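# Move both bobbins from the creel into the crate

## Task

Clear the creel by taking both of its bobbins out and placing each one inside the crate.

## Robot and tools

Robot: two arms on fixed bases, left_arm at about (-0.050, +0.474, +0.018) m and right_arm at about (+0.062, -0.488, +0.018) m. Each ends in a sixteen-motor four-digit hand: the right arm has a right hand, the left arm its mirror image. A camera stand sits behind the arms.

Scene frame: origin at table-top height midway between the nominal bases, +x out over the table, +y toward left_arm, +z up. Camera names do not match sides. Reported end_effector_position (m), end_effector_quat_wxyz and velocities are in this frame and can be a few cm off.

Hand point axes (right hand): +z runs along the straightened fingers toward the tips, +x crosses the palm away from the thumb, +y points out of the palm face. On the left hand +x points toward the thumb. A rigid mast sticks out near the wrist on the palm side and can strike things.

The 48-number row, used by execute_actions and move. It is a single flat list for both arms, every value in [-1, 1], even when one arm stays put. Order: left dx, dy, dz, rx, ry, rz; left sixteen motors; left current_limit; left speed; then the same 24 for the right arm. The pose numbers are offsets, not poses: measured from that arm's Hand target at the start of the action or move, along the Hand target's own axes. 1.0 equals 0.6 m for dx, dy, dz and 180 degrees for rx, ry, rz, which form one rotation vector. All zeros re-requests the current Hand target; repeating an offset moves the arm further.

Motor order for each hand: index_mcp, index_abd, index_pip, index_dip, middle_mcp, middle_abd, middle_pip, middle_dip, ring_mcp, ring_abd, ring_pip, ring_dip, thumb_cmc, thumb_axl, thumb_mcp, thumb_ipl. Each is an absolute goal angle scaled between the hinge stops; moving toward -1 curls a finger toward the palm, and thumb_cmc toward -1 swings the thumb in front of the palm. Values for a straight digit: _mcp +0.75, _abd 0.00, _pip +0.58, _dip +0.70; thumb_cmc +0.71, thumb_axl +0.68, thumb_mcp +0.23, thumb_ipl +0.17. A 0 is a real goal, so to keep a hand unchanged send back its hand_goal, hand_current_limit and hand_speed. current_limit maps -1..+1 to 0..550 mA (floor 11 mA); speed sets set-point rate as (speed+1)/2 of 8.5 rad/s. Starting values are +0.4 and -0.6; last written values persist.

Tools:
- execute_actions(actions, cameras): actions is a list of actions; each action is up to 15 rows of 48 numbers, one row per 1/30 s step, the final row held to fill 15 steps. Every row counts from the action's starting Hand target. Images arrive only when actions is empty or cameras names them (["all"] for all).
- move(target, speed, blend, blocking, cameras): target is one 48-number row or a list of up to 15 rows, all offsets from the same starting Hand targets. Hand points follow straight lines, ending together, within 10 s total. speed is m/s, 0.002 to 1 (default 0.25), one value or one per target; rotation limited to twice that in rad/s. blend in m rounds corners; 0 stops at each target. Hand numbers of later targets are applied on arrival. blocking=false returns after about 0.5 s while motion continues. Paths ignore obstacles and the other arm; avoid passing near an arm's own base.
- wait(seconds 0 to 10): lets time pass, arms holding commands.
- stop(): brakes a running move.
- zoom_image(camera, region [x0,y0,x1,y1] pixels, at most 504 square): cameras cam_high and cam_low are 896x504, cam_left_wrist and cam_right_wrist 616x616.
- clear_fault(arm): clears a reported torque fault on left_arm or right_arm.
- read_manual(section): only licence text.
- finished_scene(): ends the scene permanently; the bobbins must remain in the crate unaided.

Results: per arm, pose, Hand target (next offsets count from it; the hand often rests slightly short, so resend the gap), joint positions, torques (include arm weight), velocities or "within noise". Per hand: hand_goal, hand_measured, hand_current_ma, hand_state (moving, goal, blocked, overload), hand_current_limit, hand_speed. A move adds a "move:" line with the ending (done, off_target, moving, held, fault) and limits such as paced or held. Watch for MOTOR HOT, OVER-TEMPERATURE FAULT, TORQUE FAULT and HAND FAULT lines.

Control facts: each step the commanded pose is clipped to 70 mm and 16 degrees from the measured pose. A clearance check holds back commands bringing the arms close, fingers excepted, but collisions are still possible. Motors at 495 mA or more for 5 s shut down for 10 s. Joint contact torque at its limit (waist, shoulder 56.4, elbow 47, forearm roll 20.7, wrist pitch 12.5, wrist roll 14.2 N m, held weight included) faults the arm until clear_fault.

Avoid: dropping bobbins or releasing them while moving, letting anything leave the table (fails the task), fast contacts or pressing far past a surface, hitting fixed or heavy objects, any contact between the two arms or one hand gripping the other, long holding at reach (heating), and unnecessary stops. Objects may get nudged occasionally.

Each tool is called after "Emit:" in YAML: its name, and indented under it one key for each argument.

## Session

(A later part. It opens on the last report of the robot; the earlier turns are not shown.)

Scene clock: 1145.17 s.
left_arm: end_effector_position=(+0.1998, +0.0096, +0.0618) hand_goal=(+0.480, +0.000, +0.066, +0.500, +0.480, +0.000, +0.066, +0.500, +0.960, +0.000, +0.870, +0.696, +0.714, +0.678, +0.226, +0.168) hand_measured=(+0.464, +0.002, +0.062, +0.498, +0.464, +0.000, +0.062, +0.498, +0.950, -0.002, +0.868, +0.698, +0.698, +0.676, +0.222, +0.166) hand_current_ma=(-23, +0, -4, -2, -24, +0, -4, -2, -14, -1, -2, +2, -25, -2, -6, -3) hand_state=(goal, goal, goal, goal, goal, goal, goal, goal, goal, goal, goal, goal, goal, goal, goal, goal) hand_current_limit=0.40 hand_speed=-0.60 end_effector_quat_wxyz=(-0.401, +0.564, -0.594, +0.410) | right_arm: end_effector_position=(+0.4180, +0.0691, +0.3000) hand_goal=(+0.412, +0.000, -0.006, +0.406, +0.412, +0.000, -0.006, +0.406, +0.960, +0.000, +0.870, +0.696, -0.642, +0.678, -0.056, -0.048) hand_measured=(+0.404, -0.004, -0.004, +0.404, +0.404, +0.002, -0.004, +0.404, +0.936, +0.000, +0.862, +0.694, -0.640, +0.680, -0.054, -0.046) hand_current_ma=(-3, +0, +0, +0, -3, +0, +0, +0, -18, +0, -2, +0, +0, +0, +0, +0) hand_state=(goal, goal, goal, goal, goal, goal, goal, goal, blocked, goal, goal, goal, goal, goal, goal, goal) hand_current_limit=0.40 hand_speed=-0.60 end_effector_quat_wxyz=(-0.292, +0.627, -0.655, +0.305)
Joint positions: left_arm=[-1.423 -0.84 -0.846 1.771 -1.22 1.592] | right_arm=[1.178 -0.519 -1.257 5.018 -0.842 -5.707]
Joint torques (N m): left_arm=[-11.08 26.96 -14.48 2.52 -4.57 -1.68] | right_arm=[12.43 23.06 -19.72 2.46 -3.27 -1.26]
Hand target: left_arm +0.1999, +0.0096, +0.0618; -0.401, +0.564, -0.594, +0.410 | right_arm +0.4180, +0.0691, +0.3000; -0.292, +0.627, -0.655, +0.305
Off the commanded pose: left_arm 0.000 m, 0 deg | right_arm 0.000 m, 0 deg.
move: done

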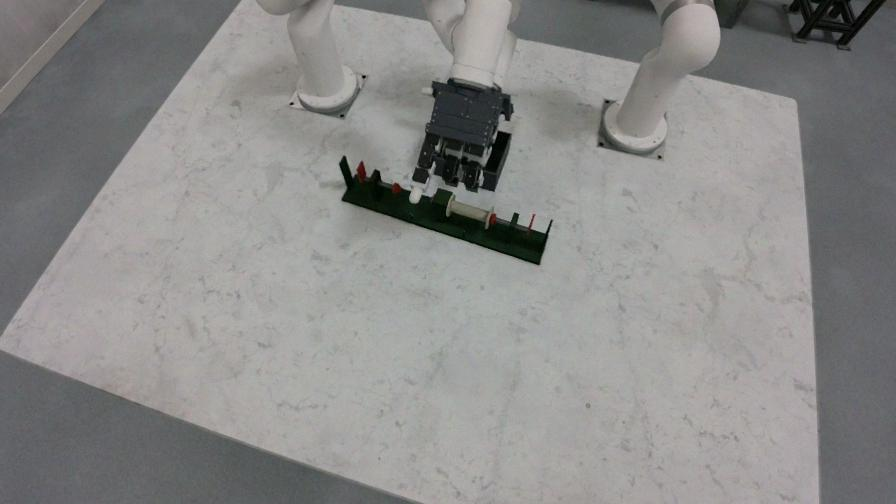

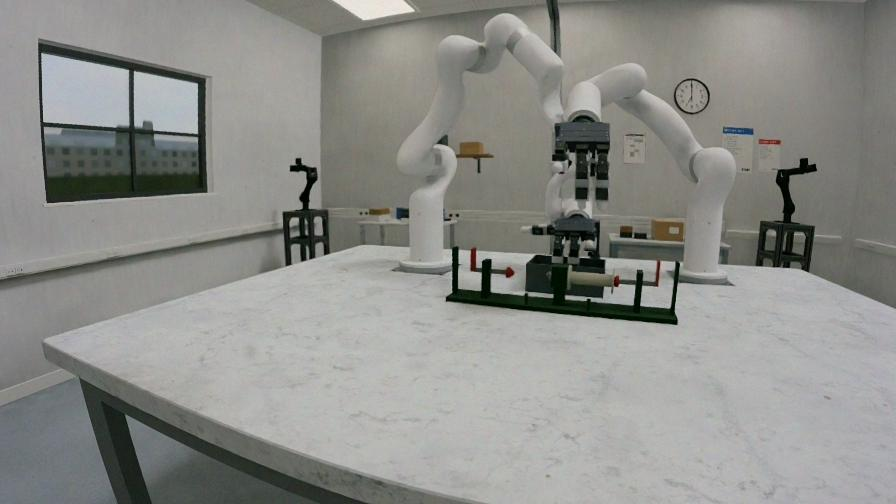

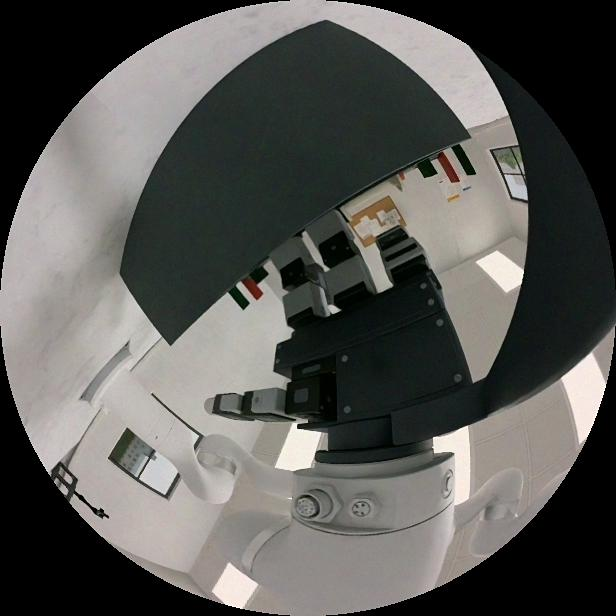

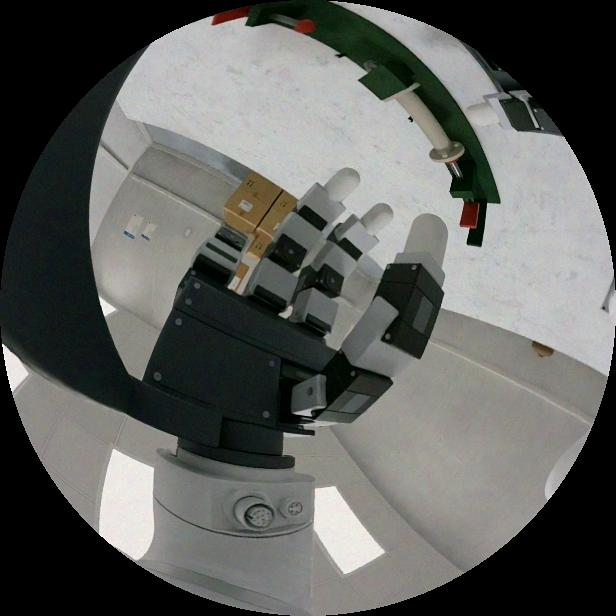

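Emit:
move:
  target:
    - [0.0046,0.0375,-0.1033,0,0,0,0.479,0,0.066,0.5,0.479,0,0.066,0.5,0.96,0,0.869,0.696,0.714,0.678,0.226,0.168,0.4,-0.6,0,0,0,0,0,0,0.411,0,-0.007,0.406,0.411,0,-0.007,0.406,0.959,0,0.869,0.696,-0.643,0.678,-0.056,-0.049,0.4,-0.6]
    - [0.0018,-0.1503,-0.1717,0,0,0,0.479,0,0.066,0.5,0.479,0,0.066,0.5,0.96,0,0.869,0.696,0.714,0.678,0.226,0.168,0.4,-0.6,0,0.1276,0.1073,0,0,0,0.411,0,-0.007,0.406,0.411,0,-0.007,0.406,0.959,0,0.869,0.696,-0.643,0.678,-0.056,-0.049,0.4,-0.6]
  speed: [0.07,0.12]
  cameras: ["cam_left_wrist"]

Emit:
move:
  target:
    - [-0.454,-0.1872,-0.042,0.0472,0.4848,0.1264,0.479,0,0.066,0.5,0.479,0,0.066,0.5,0.96,0,0.869,0.696,0.714,0.678,0.226,0.168,0.4,-0.6,0,0,0,0,0,0,0.411,0,-0.007,0.406,0.411,0,-0.007,0.406,0.959,0,0.869,0.696,-0.643,0.678,-0.056,-0.049,0.4,-0.6]
    - [-0.395,-0.2589,0.3957,0.0472,0.4848,0.1264,0.219,-0.15,0.08,0.406,0.219,0.15,0.08,0.406,-0.342,0,-0.737,-0.174,-0.643,0.678,0.112,0.005,0.4,-0.6,0,0,0,0,0,0,0.411,0,-0.007,0.406,0.411,0,-0.007,0.406,0.959,0,0.869,0.696,-0.643,0.678,-0.056,-0.049,0.4,-0.6]
  speed: [0.25,0.25]
  cameras: ["all"]

Emit:
zoom_image:
  camera: "cam_high"
  region: [400, 100, 600, 270]

Emit:
zoom_image:
  camera: "cam_low"
  region: [530, 180, 700, 330]

Scene clock: 1175.10 s.
left_arm: end_effector_position=(+0.1340, +0.0095, +0.1817) hand_goal=(+0.480, +0.000, +0.066, +0.500, +0.480, +0.000, +0.066, +0.500, +0.960, +0.000, +0.870, +0.696, +0.714, +0.678, +0.226, +0.168) hand_measured=(+0.476, +0.000, +0.068, +0.502, +0.476, +0.000, +0.068, +0.502, +0.950, -0.002, +0.868, +0.698, +0.698, +0.676, +0.222, +0.166) hand_current_ma=(-4, +0, +1, +1, -4, +0, +1, +2, -14, -1, -2, +2, -24, -2, -6, -3) hand_state=(goal, goal, goal, goal, goal, goal, goal, goal, goal, goal, goal, goal, goal, goal, goal, goal) hand_current_limit=0.40 hand_speed=-0.60 end_effector_quat_wxyz=(-0.401, +0.564, -0.594, +0.410) | right_arm: end_effector_position=(+0.4180, +0.0690, +0.2000) hand_goal=(+0.412, +0.000, -0.006, +0.406, +0.412, +0.000, -0.006, +0.406, +0.960, +0.000, +0.870, +0.696, -0.642, +0.678, -0.056, -0.048) hand_measured=(+0.404, -0.002, -0.004, +0.404, +0.404, +0.002, -0.004, +0.404, +0.938, +0.000, +0.862, +0.694, -0.640, +0.680, -0.054, -0.046) hand_current_ma=(-3, +0, +0, +0, -3, +0, +0, +0, -16, +0, -2, +0, +0, +0, +0, +0) hand_state=(goal, goal, goal, goal, goal, goal, goal, goal, blocked, goal, goal, goal, goal, goal, goal, goal) hand_current_limit=0.40 hand_speed=-0.60 end_effector_quat_wxyz=(-0.292, +0.627, -0.655, +0.305)
Joint positions: left_arm=[-1.572 -0.527 -0.75 1.541 -1.218 1.825] | right_arm=[1.178 -0.661 -1.215 4.85 -0.801 -5.461]
Joint torques (N m): left_arm=[3.84 42.3 -7.71 -1.28 -4.45 1.52] | right_arm=[10.62 24.76 -13.46 -2.67 1.51 1.11]
Hand target: left_arm +0.1339, +0.0095, +0.1818; -0.401, +0.564, -0.594, +0.410 | right_arm +0.4180, +0.0690, +0.2000; -0.292, +0.627, -0.655, +0.305
Off the commanded pose: left_arm 0.000 m, 0 deg | right_arm 0.000 m, 0 deg.
move: done
Images, in order (width x height): cam_left_wrist 616x616.

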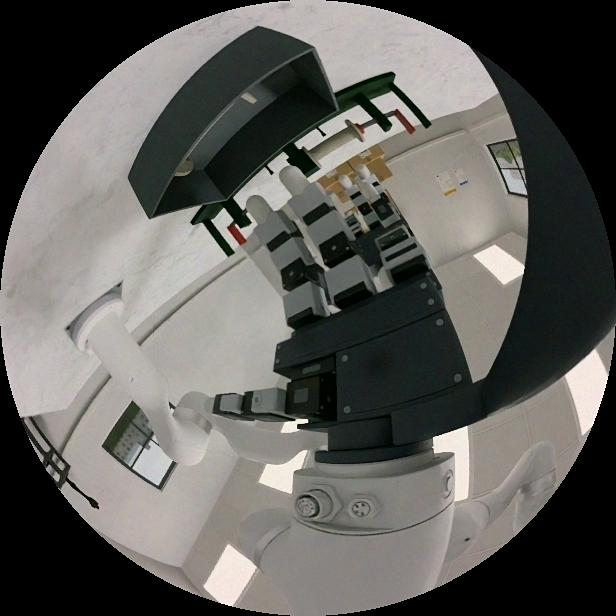

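Scene clock: 1178.23 s.
left_arm: end_effector_position=(+0.1511, +0.2035, +0.2626) hand_goal=(+0.480, +0.000, +0.066, +0.500, +0.480, +0.000, +0.066, +0.500, +0.960, +0.000, +0.870, +0.696, +0.714, +0.678, +0.226, +0.168) hand_measured=(+0.474, +0.000, +0.068, +0.502, +0.474, +0.000, +0.068, +0.502, +0.950, -0.002, +0.868, +0.698, +0.698, +0.676, +0.222, +0.166) hand_current_ma=(-6, +0, +1, +1, -7, +0, +1, +2, -14, -1, -2, +2, -23, -2, -3, -2) hand_state=(goal, goal, goal, goal, goal, goal, goal, goal, goal, goal, goal, goal, goal, goal, goal, goal) hand_current_limit=0.40 hand_speed=-0.60 end_effector_quat_wxyz=(+0.143, -0.176, +0.766, -0.602) | right_arm: end_effector_position=(+0.4180, +0.0690, +0.2000) hand_goal=(+0.412, +0.000, -0.006, +0.406, +0.412, +0.000, -0.006, +0.406, +0.960, +0.000, +0.870, +0.696, -0.642, +0.678, -0.056, -0.048) hand_measured=(+0.404, -0.002, -0.004, +0.404, +0.404, +0.002, -0.004, +0.404, +0.938, +0.000, +0.862, +0.694, -0.640, +0.680, -0.054, -0.046) hand_current_ma=(-3, +0, +0, +0, -3, +0, +0, +0, -16, +0, -2, +0, +0, +0, +0, +0) hand_state=(goal, goal, goal, goal, goal, goal, goal, goal, blocked, goal, goal, goal, goal, goal, goal, goal) hand_current_limit=0.40 hand_speed=-0.60 end_effector_quat_wxyz=(-0.292, +0.627, -0.655, +0.305)
Joint positions: left_arm=[-0.59 0.299 -0.018 3.749 -1.068 1.394] | right_arm=[1.178 -0.661 -1.215 4.85 -0.801 -5.461]
Joint torques (N m): left_arm=[-22.04 14.36 -8.91 -2.74 0.94 1.73] | right_arm=[6.85 24.46 -17.67 -2.91 1.51 1.04]
Hand target: left_arm +0.1511, +0.2035, +0.2626; +0.143, -0.176, +0.766, -0.602 (not the last commanded pose) | right_arm +0.4180, +0.0690, +0.2000; -0.292, +0.627, -0.655, +0.305
Off the commanded pose: left_arm 0.271 m, 29 deg | right_arm 0.000 m, 0 deg.
move: held (left_arm; a check stopped the path); path passed 0 of 2 targets; target 2's new numbers were not sent; limits=held
pose unreachable (left arm): on one or more control steps of this call, first in action 0 (counted from 0), this arm could not follow its commanded pose, so it was not sent that pose on those steps. It may still have moved: this result reports where it is.
cause: moving toward the commanded pose would bring two parts of the arm too close to each other (joints 3 (elbow) and 4 (forearm roll) lie between them).

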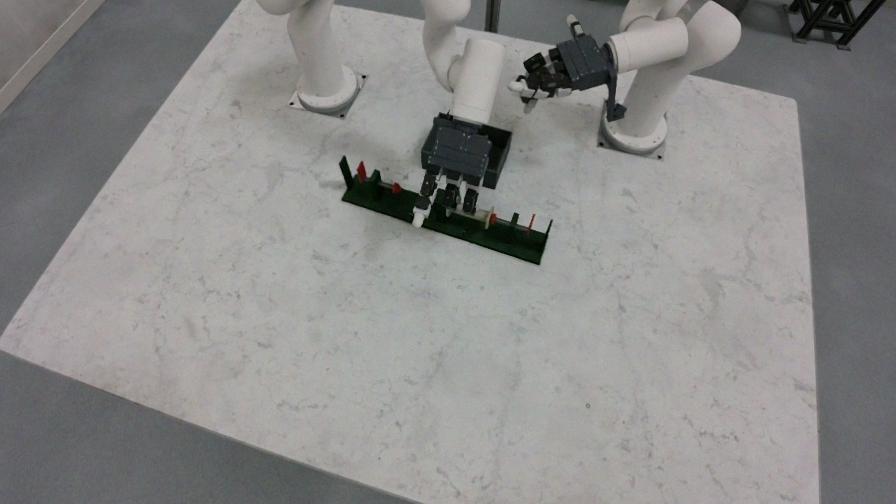

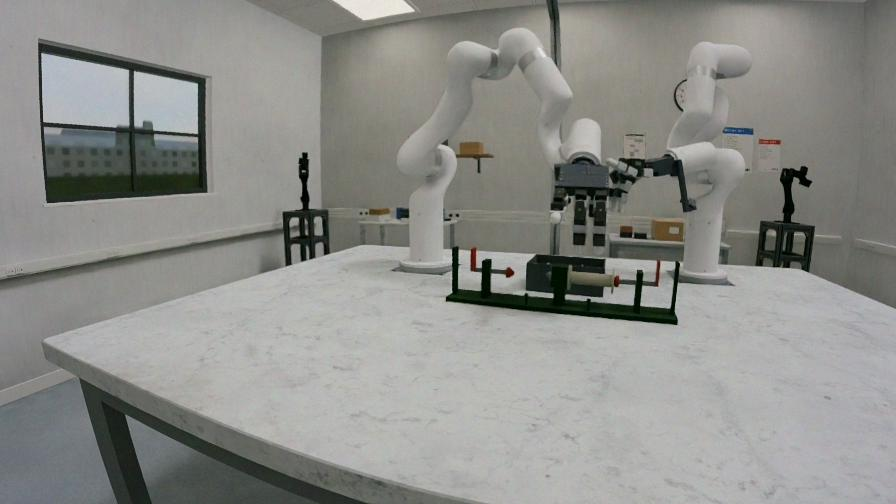

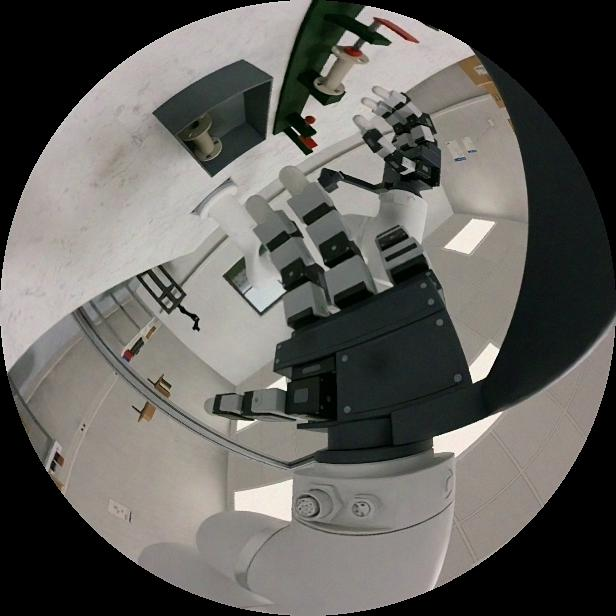

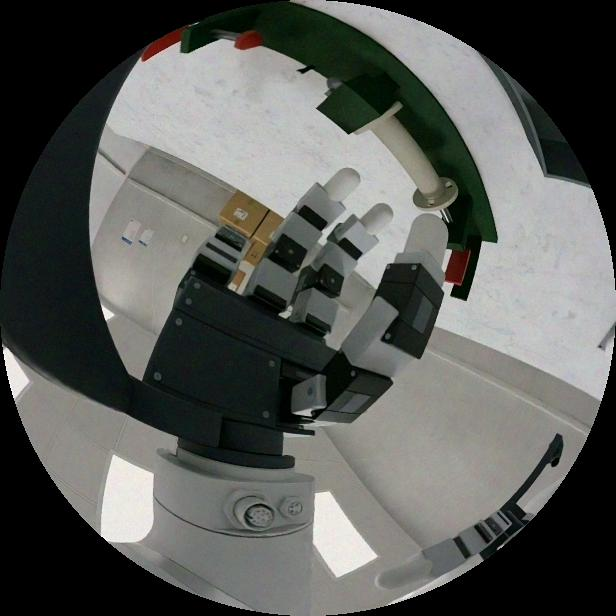

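Scaled by 2.520.

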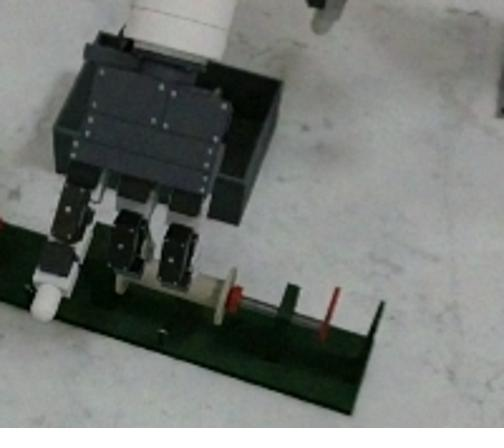

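Scaled by 2.965.

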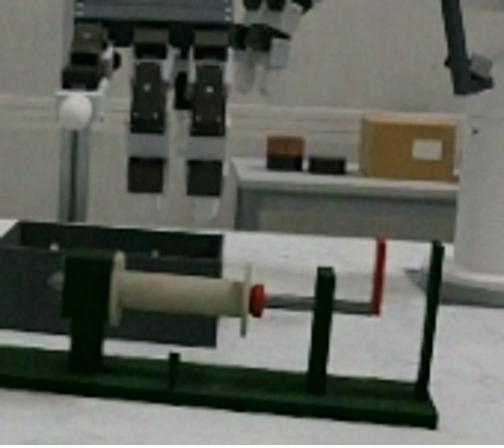

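Emit:
move:
  target:
    - [-0.3772,-0.0633,0.01,0.01,0.0783,0.0152,0.479,0,0.066,0.5,0.479,0,0.066,0.5,0.96,0,0.869,0.696,0.714,0.678,0.226,0.168,0.4,-0.6,0,0,0,0,0,0,0.411,0,-0.007,0.406,0.411,0,-0.007,0.406,0.959,0,0.869,0.696,-0.643,0.678,-0.056,-0.049,0.4,-0.6]
    - [-0.474,-0.0368,0.0463,0.02,0.1566,0.0304,0.219,-0.15,0.08,0.406,0.219,0.15,0.08,0.406,-0.342,0,-0.737,-0.174,-0.643,0.678,0.112,0.005,0.4,-0.5,0,0,0,0,0,0,0.411,0,-0.007,0.406,0.411,0,-0.007,0.406,0.959,0,0.869,0.696,-0.643,0.678,-0.056,-0.049,0.4,-0.6]
  speed: 0.25
  blend: [0.03,0]
  cameras: ["all"]

Emit:
zoom_image:
  camera: "cam_high"
  region: [400, 60, 600, 270]

Emit:
zoom_image:
  camera: "cam_low"
  region: [530, 180, 700, 330]

Scene clock: 1202.50 s.
left_arm: end_effector_position=(+0.4204, +0.3000, +0.2797) hand_goal=(+0.220, -0.150, +0.080, +0.406, +0.220, +0.150, +0.080, +0.406, -0.342, +0.000, -0.736, -0.174, -0.642, +0.678, +0.112, +0.006) hand_measured=(+0.216, -0.110, +0.076, +0.408, +0.216, +0.112, +0.076, +0.408, -0.338, -0.002, -0.728, -0.170, -0.640, +0.676, +0.114, +0.008) hand_current_ma=(-3, +66, -4, +1, -3, -63, -4, +1, +3, -1, +8, +3, +2, -2, +1, +2) hand_state=(goal, blocked, goal, goal, goal, blocked, goal, goal, goal, goal, goal, goal, goal, goal, goal, goal) hand_current_limit=0.40 hand_speed=-0.50 end_effector_quat_wxyz=(-0.014, +0.017, +0.766, -0.643) | right_arm: end_effector_position=(+0.4180, +0.0690, +0.2000) hand_goal=(+0.412, +0.000, -0.006, +0.406, +0.412, +0.000, -0.006, +0.406, +0.960, +0.000, +0.870, +0.696, -0.642, +0.678, -0.056, -0.048) hand_measured=(+0.404, -0.002, -0.004, +0.404, +0.404, +0.002, -0.004, +0.404, +0.938, +0.000, +0.862, +0.694, -0.640, +0.680, -0.054, -0.046) hand_current_ma=(-3, +0, +0, +0, -3, +0, +0, +0, -16, +0, -2, +0, +0, +0, +0, +0) hand_state=(goal, goal, goal, goal, goal, goal, goal, goal, blocked, goal, goal, goal, goal, goal, goal, goal) hand_current_limit=0.40 hand_speed=-0.60 end_effector_quat_wxyz=(-0.292, +0.627, -0.655, +0.305)
Joint positions: left_arm=[0.035 -0.5 -0.935 4.874 -1.454 1.135] | right_arm=[1.178 -0.661 -1.215 4.85 -0.801 -5.461]
Joint torques (N m): left_arm=[-19.1 22.09 -18.17 1.37 -1.6 -1.42] | right_arm=[-10.01 24.48 -18.15 -1.96 1.25 -0.56]
Hand target: left_arm +0.4204, +0.3000, +0.2797; -0.014, +0.017, +0.766, -0.643 | right_arm +0.4180, +0.0690, +0.2000; -0.292, +0.627, -0.655, +0.305
Off the commanded pose: left_arm 0.000 m, 0 deg | right_arm 0.000 m, 0 deg.
move: done

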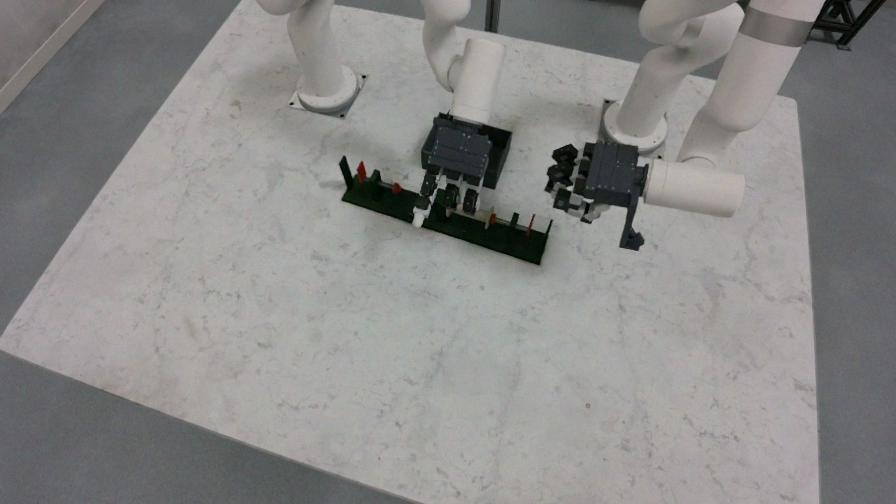

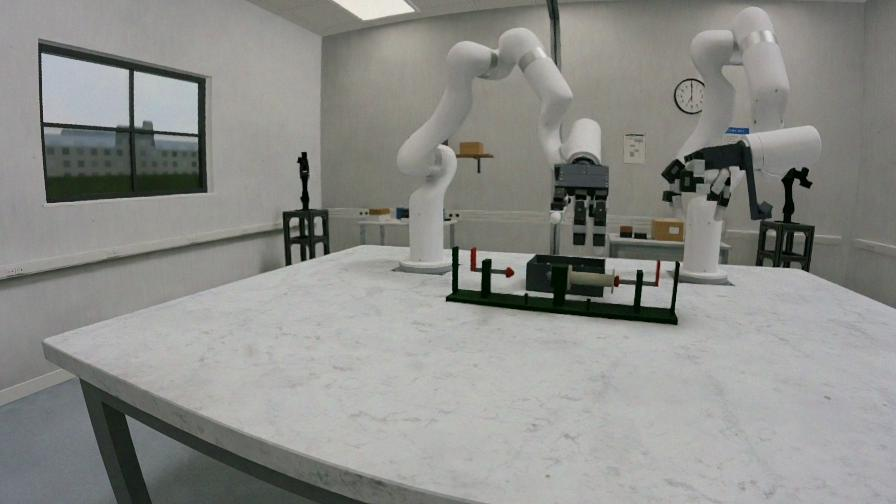

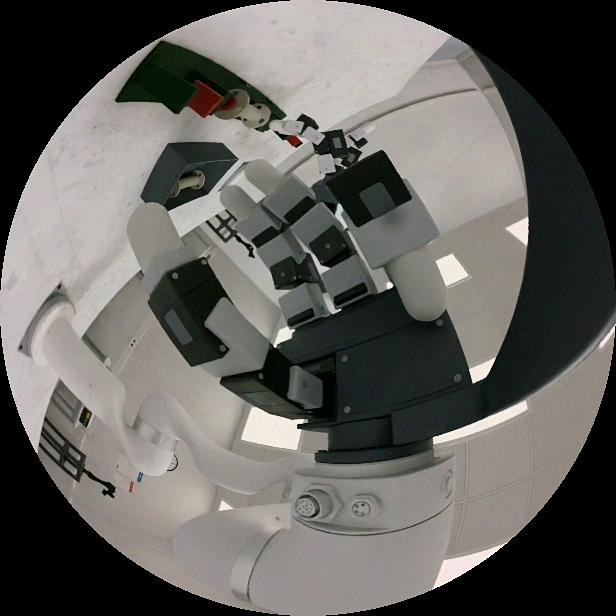

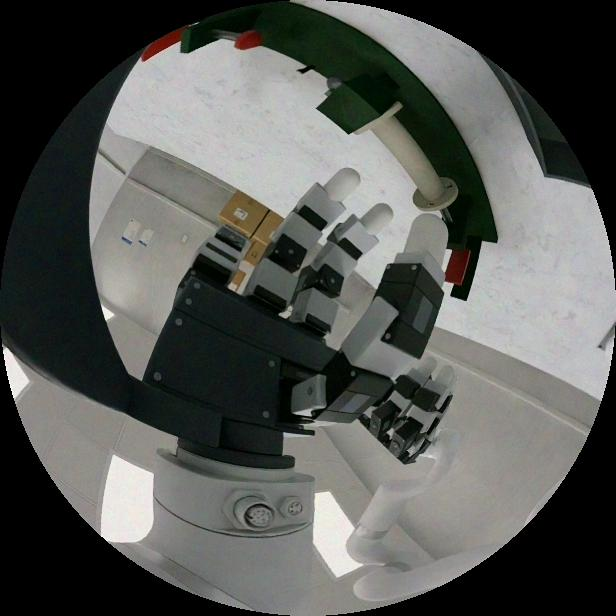

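Scaled by 2.400.

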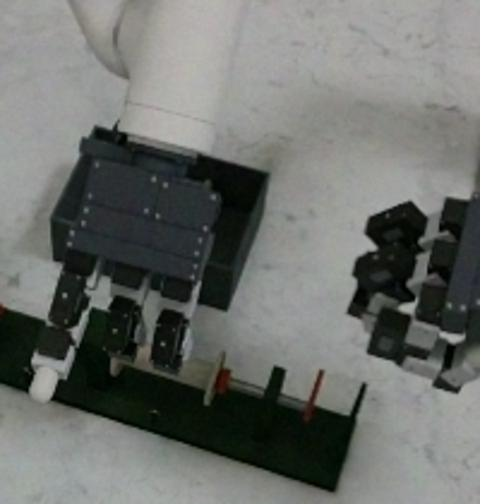

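Scaled by 2.965.

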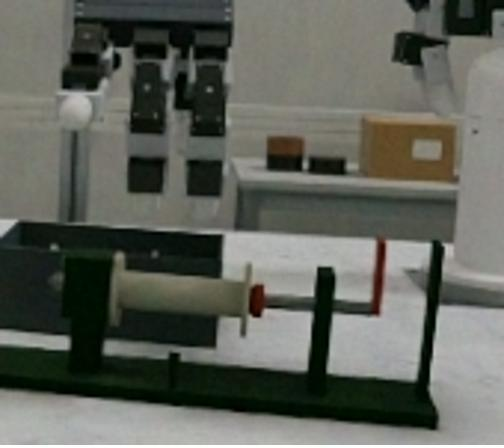

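Emit:
move:
  target: [-0.004,0.1288,0.131,0,0,0,0.219,-0.15,0.08,0.406,0.219,0.15,0.08,0.406,-0.342,0,-0.737,-0.174,-0.643,0.678,0.112,0.005,0.4,-0.5,-0.0068,0.1523,0.1322,0,0,0,0.411,0,-0.007,0.406,0.411,0,-0.007,0.406,0.959,0,0.869,0.696,-0.643,0.678,-0.056,-0.049,0.4,-0.6]
  speed: 0.08
  cameras: ["all"]

Emit:
zoom_image:
  camera: "cam_high"
  region: [430, 120, 600, 290]

Emit:
zoom_image:
  camera: "cam_low"
  region: [530, 180, 700, 330]

Emit:
zoom_image:
  camera: "cam_right_wrist"
  region: [250, 20, 550, 320]

Emit:
zoom_image:
  camera: "cam_left_wrist"
  region: [60, 40, 340, 280]

Scene clock: 1227.27 s.
left_arm: end_effector_position=(+0.4200, +0.2359, +0.1900) hand_goal=(+0.220, -0.150, +0.080, +0.406, +0.220, +0.150, +0.080, +0.406, -0.342, +0.000, -0.736, -0.174, -0.642, +0.678, +0.112, +0.006) hand_measured=(+0.216, -0.110, +0.076, +0.408, +0.216, +0.112, +0.076, +0.408, -0.338, -0.002, -0.728, -0.170, -0.640, +0.676, +0.114, +0.008) hand_current_ma=(-3, +66, -4, +1, -3, -63, -4, +1, +3, -1, +8, +3, +2, -2, +1, +2) hand_state=(goal, blocked, goal, goal, goal, blocked, goal, goal, goal, goal, goal, goal, goal, goal, goal, goal) hand_current_limit=0.40 hand_speed=-0.50 end_effector_quat_wxyz=(-0.014, +0.017, +0.766, -0.643) | right_arm: end_effector_position=(+0.4200, +0.0730, +0.0790) hand_goal=(+0.412, +0.000, -0.006, +0.406, +0.412, +0.000, -0.006, +0.406, +0.960, +0.000, +0.870, +0.696, -0.642, +0.678, -0.056, -0.048) hand_measured=(+0.410, -0.004, -0.006, +0.406, +0.410, +0.002, -0.002, +0.406, +0.938, +0.000, +0.862, +0.694, -0.640, +0.680, -0.054, -0.046) hand_current_ma=(+0, -1, +0, +0, +0, +0, +1, +0, -16, +0, -2, +0, +0, +0, +0, +0) hand_state=(goal, goal, goal, goal, goal, goal, goal, goal, blocked, goal, goal, goal, goal, goal, goal, goal) hand_current_limit=0.40 hand_speed=-0.60 end_effector_quat_wxyz=(-0.292, +0.627, -0.655, +0.305)
Joint positions: left_arm=[-0.092 -0.686 -0.949 4.729 -1.395 1.304] | right_arm=[1.178 -0.886 -1.255 4.668 -0.792 -5.203]
Joint torques (N m): left_arm=[-20.43 24.41 -16.88 -2.33 1 1.8] | right_arm=[-11.81 27.08 -16.11 -2.41 -3.66 1.17]
Hand target: left_arm +0.4200, +0.2359, +0.1900; -0.014, +0.017, +0.766, -0.643 | right_arm +0.4200, +0.0730, +0.0790; -0.292, +0.627, -0.655, +0.305
Off the commanded pose: left_arm 0.000 m, 0 deg | right_arm 0.000 m, 0 deg.
move: done

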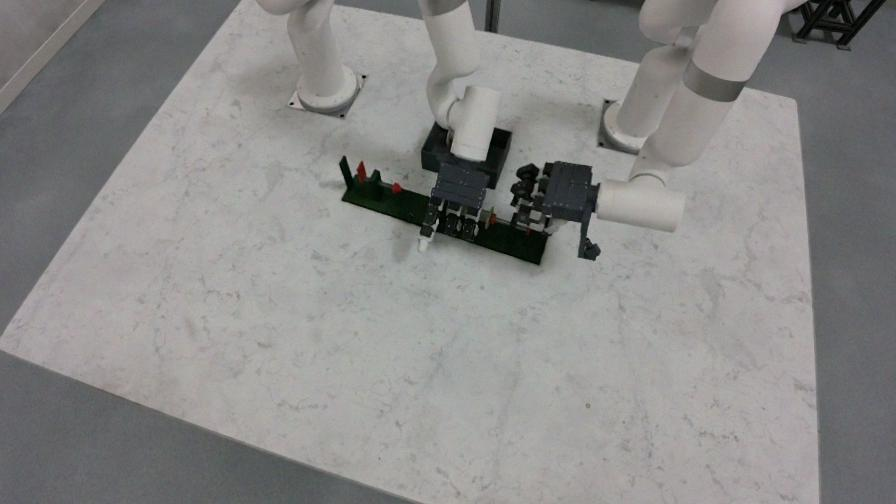

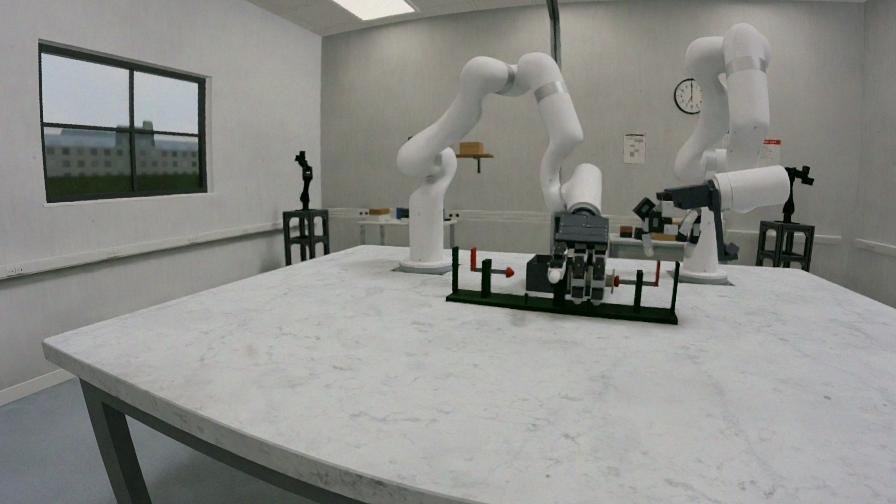

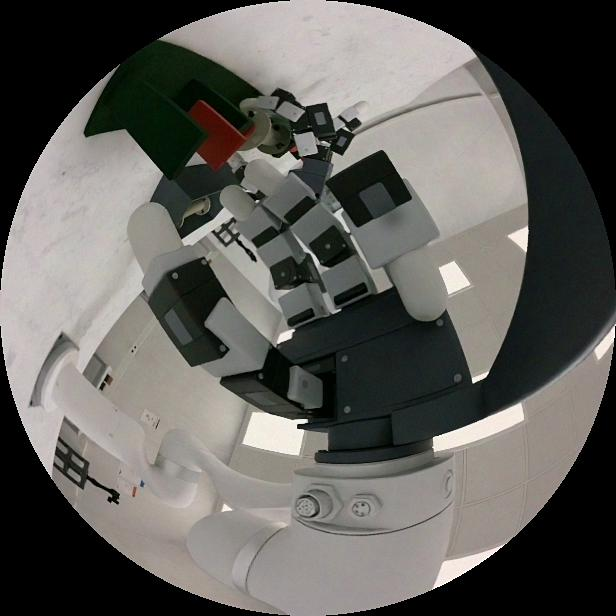

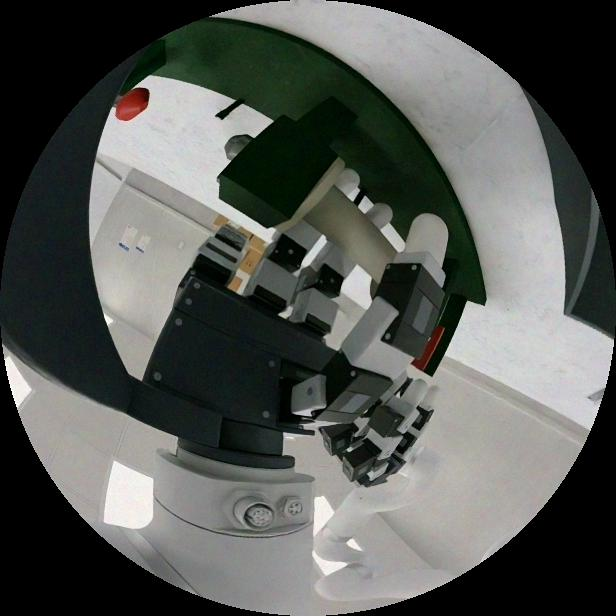

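Scaled by 2.965.

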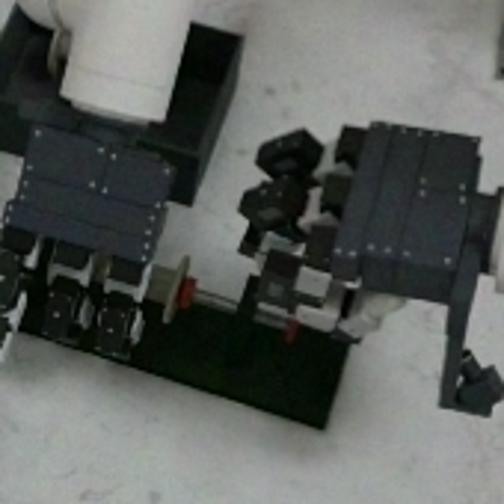

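Scaled by 2.965.

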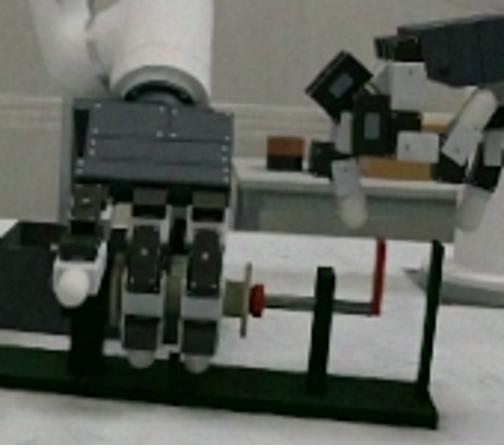

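Scaled by 1.680 from the camera's 616x616 image, which has a finer 880x880 frame.

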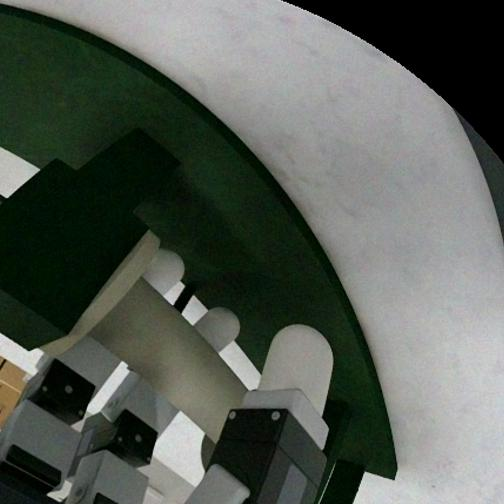

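Scaled by 1.800 from the camera's 616x616 image, which has a finer 880x880 frame.

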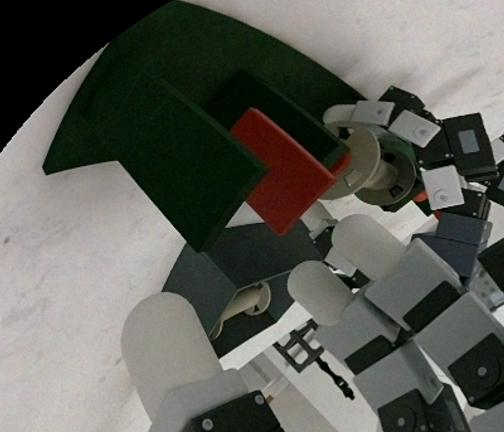

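Emit:
zoom_image:
  camera: "cam_high"
  region: [490, 160, 570, 250]

Emit:
zoom_image:
  camera: "cam_low"
  region: [600, 190, 700, 320]

Scaled by 5.600.

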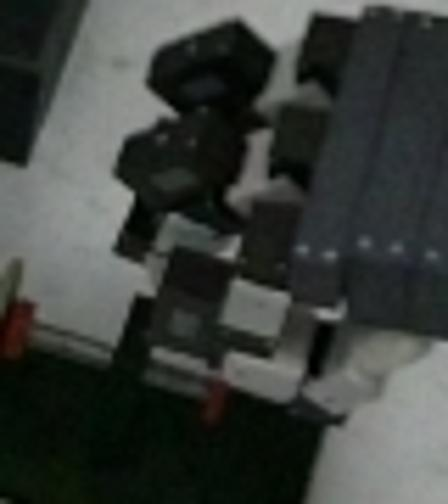

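Scaled by 3.877.

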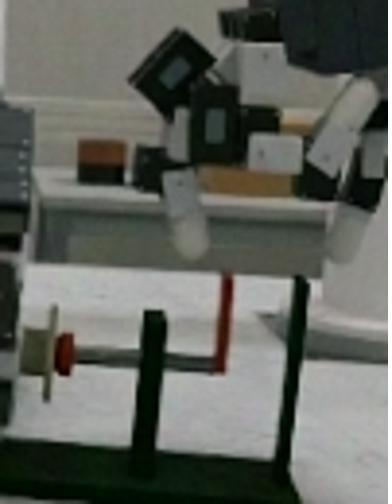

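Emit:
move:
  target: [0.0073,0.0628,-0.0013,0,0,0,0.411,-0.15,-0.226,0.478,0.411,0.15,-0.226,0.478,-0.342,0,-0.737,-0.174,-0.643,0.678,0.225,-0.265,0.4,-0.7,0,0,0,0,0,0,0.205,0,-0.124,0.333,0.205,0,-0.124,0.333,0.959,0,0.869,0.696,-0.643,0.678,-0.135,-0.135,0.3,-0.7]
  speed: 0.04
  cameras: ["cam_high","cam_low","cam_left_wrist","cam_right_wrist"]

Emit:
zoom_image:
  camera: "cam_high"
  region: [490, 160, 570, 250]

Emit:
zoom_image:
  camera: "cam_low"
  region: [600, 190, 700, 320]

Emit:
zoom_image:
  camera: "cam_left_wrist"
  region: [60, 40, 340, 280]

Scene clock: 1262.77 s.
left_arm: end_effector_position=(+0.4160, +0.2434, +0.1530) hand_goal=(+0.412, -0.150, -0.226, +0.478, +0.412, +0.150, -0.226, +0.478, -0.342, +0.000, -0.736, -0.174, -0.642, +0.678, +0.226, -0.264) hand_measured=(+0.396, -0.130, -0.224, +0.474, +0.396, +0.132, -0.224, +0.476, -0.338, -0.002, -0.728, -0.170, -0.640, +0.676, +0.224, -0.260) hand_current_ma=(-24, +24, +1, -2, -24, -20, +1, -2, +3, -1, +8, +3, +2, -2, -2, +4) hand_state=(goal, goal, goal, goal, goal, goal, goal, goal, goal, goal, goal, goal, goal, goal, goal, goal) hand_current_limit=0.40 hand_speed=-0.70 end_effector_quat_wxyz=(-0.014, +0.017, +0.766, -0.643) | right_arm: end_effector_position=(+0.4200, +0.0730, +0.0789) hand_goal=(+0.206, +0.000, -0.124, +0.334, +0.206, +0.000, -0.124, +0.334, +0.960, +0.000, +0.870, +0.696, -0.642, +0.678, -0.134, -0.134) hand_measured=(+0.252, -0.004, -0.110, +0.338, +0.244, +0.000, -0.110, +0.338, +0.938, +0.000, +0.862, +0.694, -0.640, +0.680, -0.132, -0.132) hand_current_ma=(+57, +0, +7, +1, +43, +0, +6, +1, -16, +0, -2, +0, +0, +0, +0, +1) hand_state=(blocked, goal, goal, goal, blocked, goal, goal, goal, blocked, goal, goal, goal, goal, goal, goal, goal) hand_current_limit=0.30 hand_speed=-0.70 end_effector_quat_wxyz=(-0.292, +0.627, -0.655, +0.305)
Joint positions: left_arm=[-0.078 -0.763 -0.955 4.73 -1.397 1.376] | right_arm=[1.177 -0.886 -1.255 4.668 -0.792 -5.203]
Joint torques (N m): left_arm=[18.57 27.27 -14.55 2.31 -4.58 1.83] | right_arm=[-4.45 42.92 -10.54 -0.42 -2 -0.6]
Hand target: left_arm +0.4160, +0.2434, +0.1530; -0.014, +0.017, +0.766, -0.643 | right_arm +0.4200, +0.0730, +0.0790; -0.292, +0.627, -0.655, +0.305
Off the commanded pose: left_arm 0.000 m, 0 deg | right_arm 0.000 m, 0 deg.
move: done

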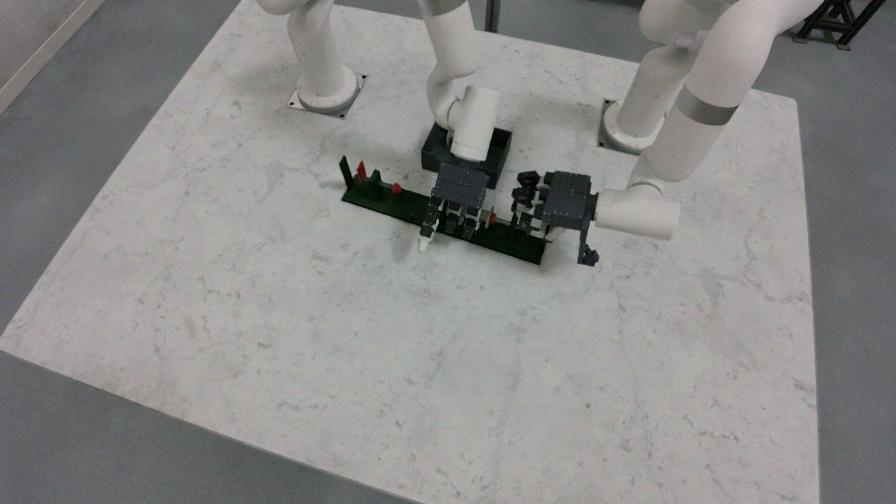

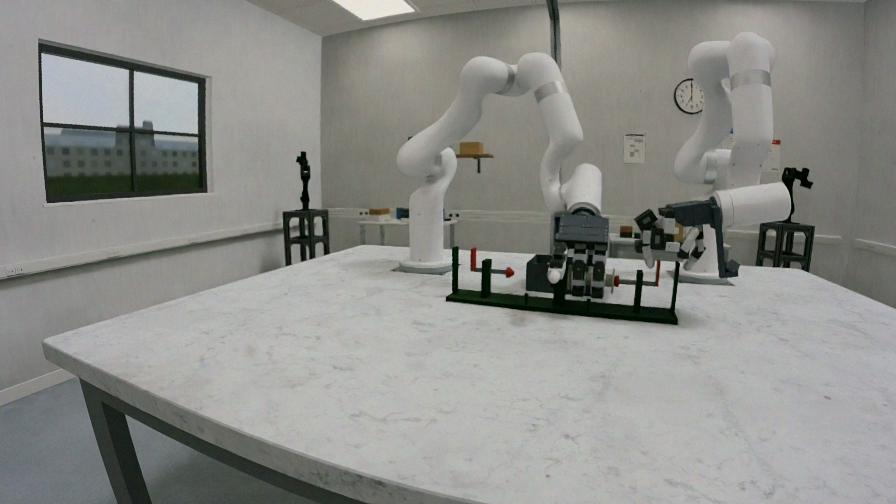

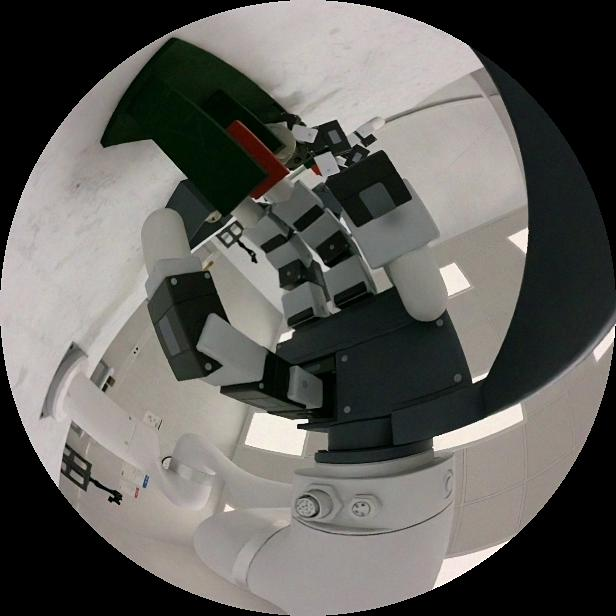

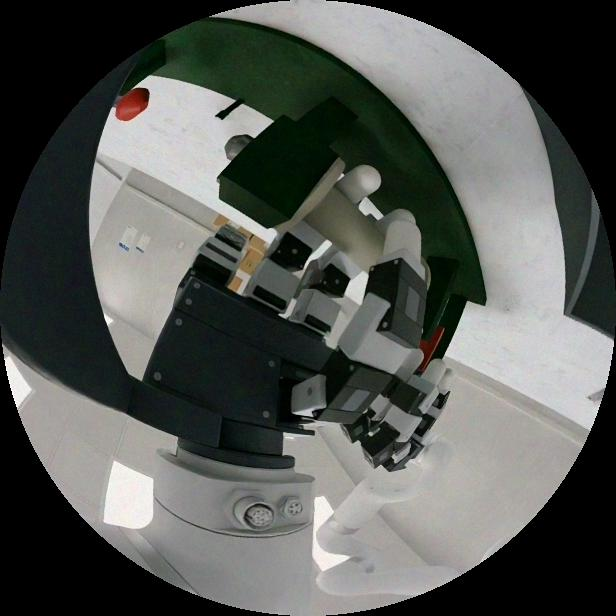

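Scaled by 5.600.

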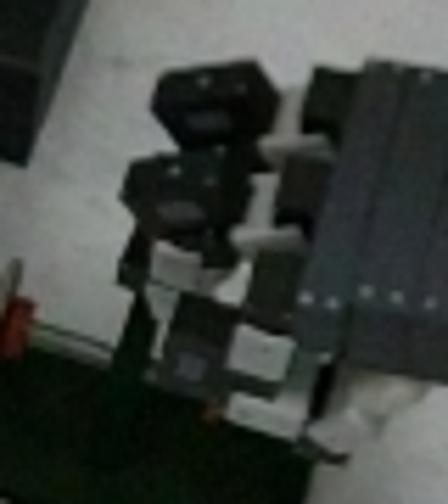

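Scaled by 3.877.

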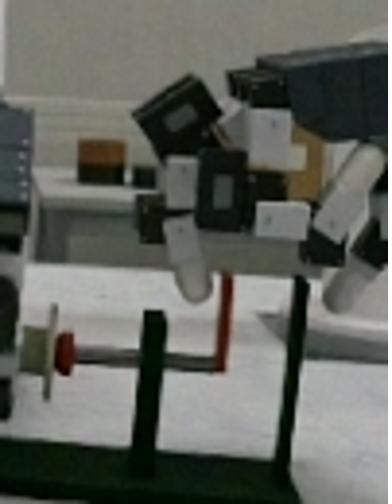

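Scaled by 1.800 from the camera's 616x616 image, which has a finer 880x880 frame.

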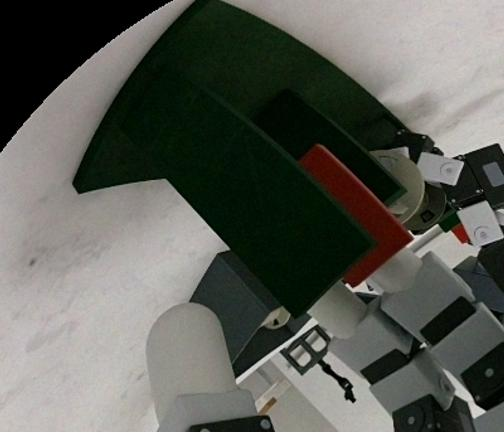

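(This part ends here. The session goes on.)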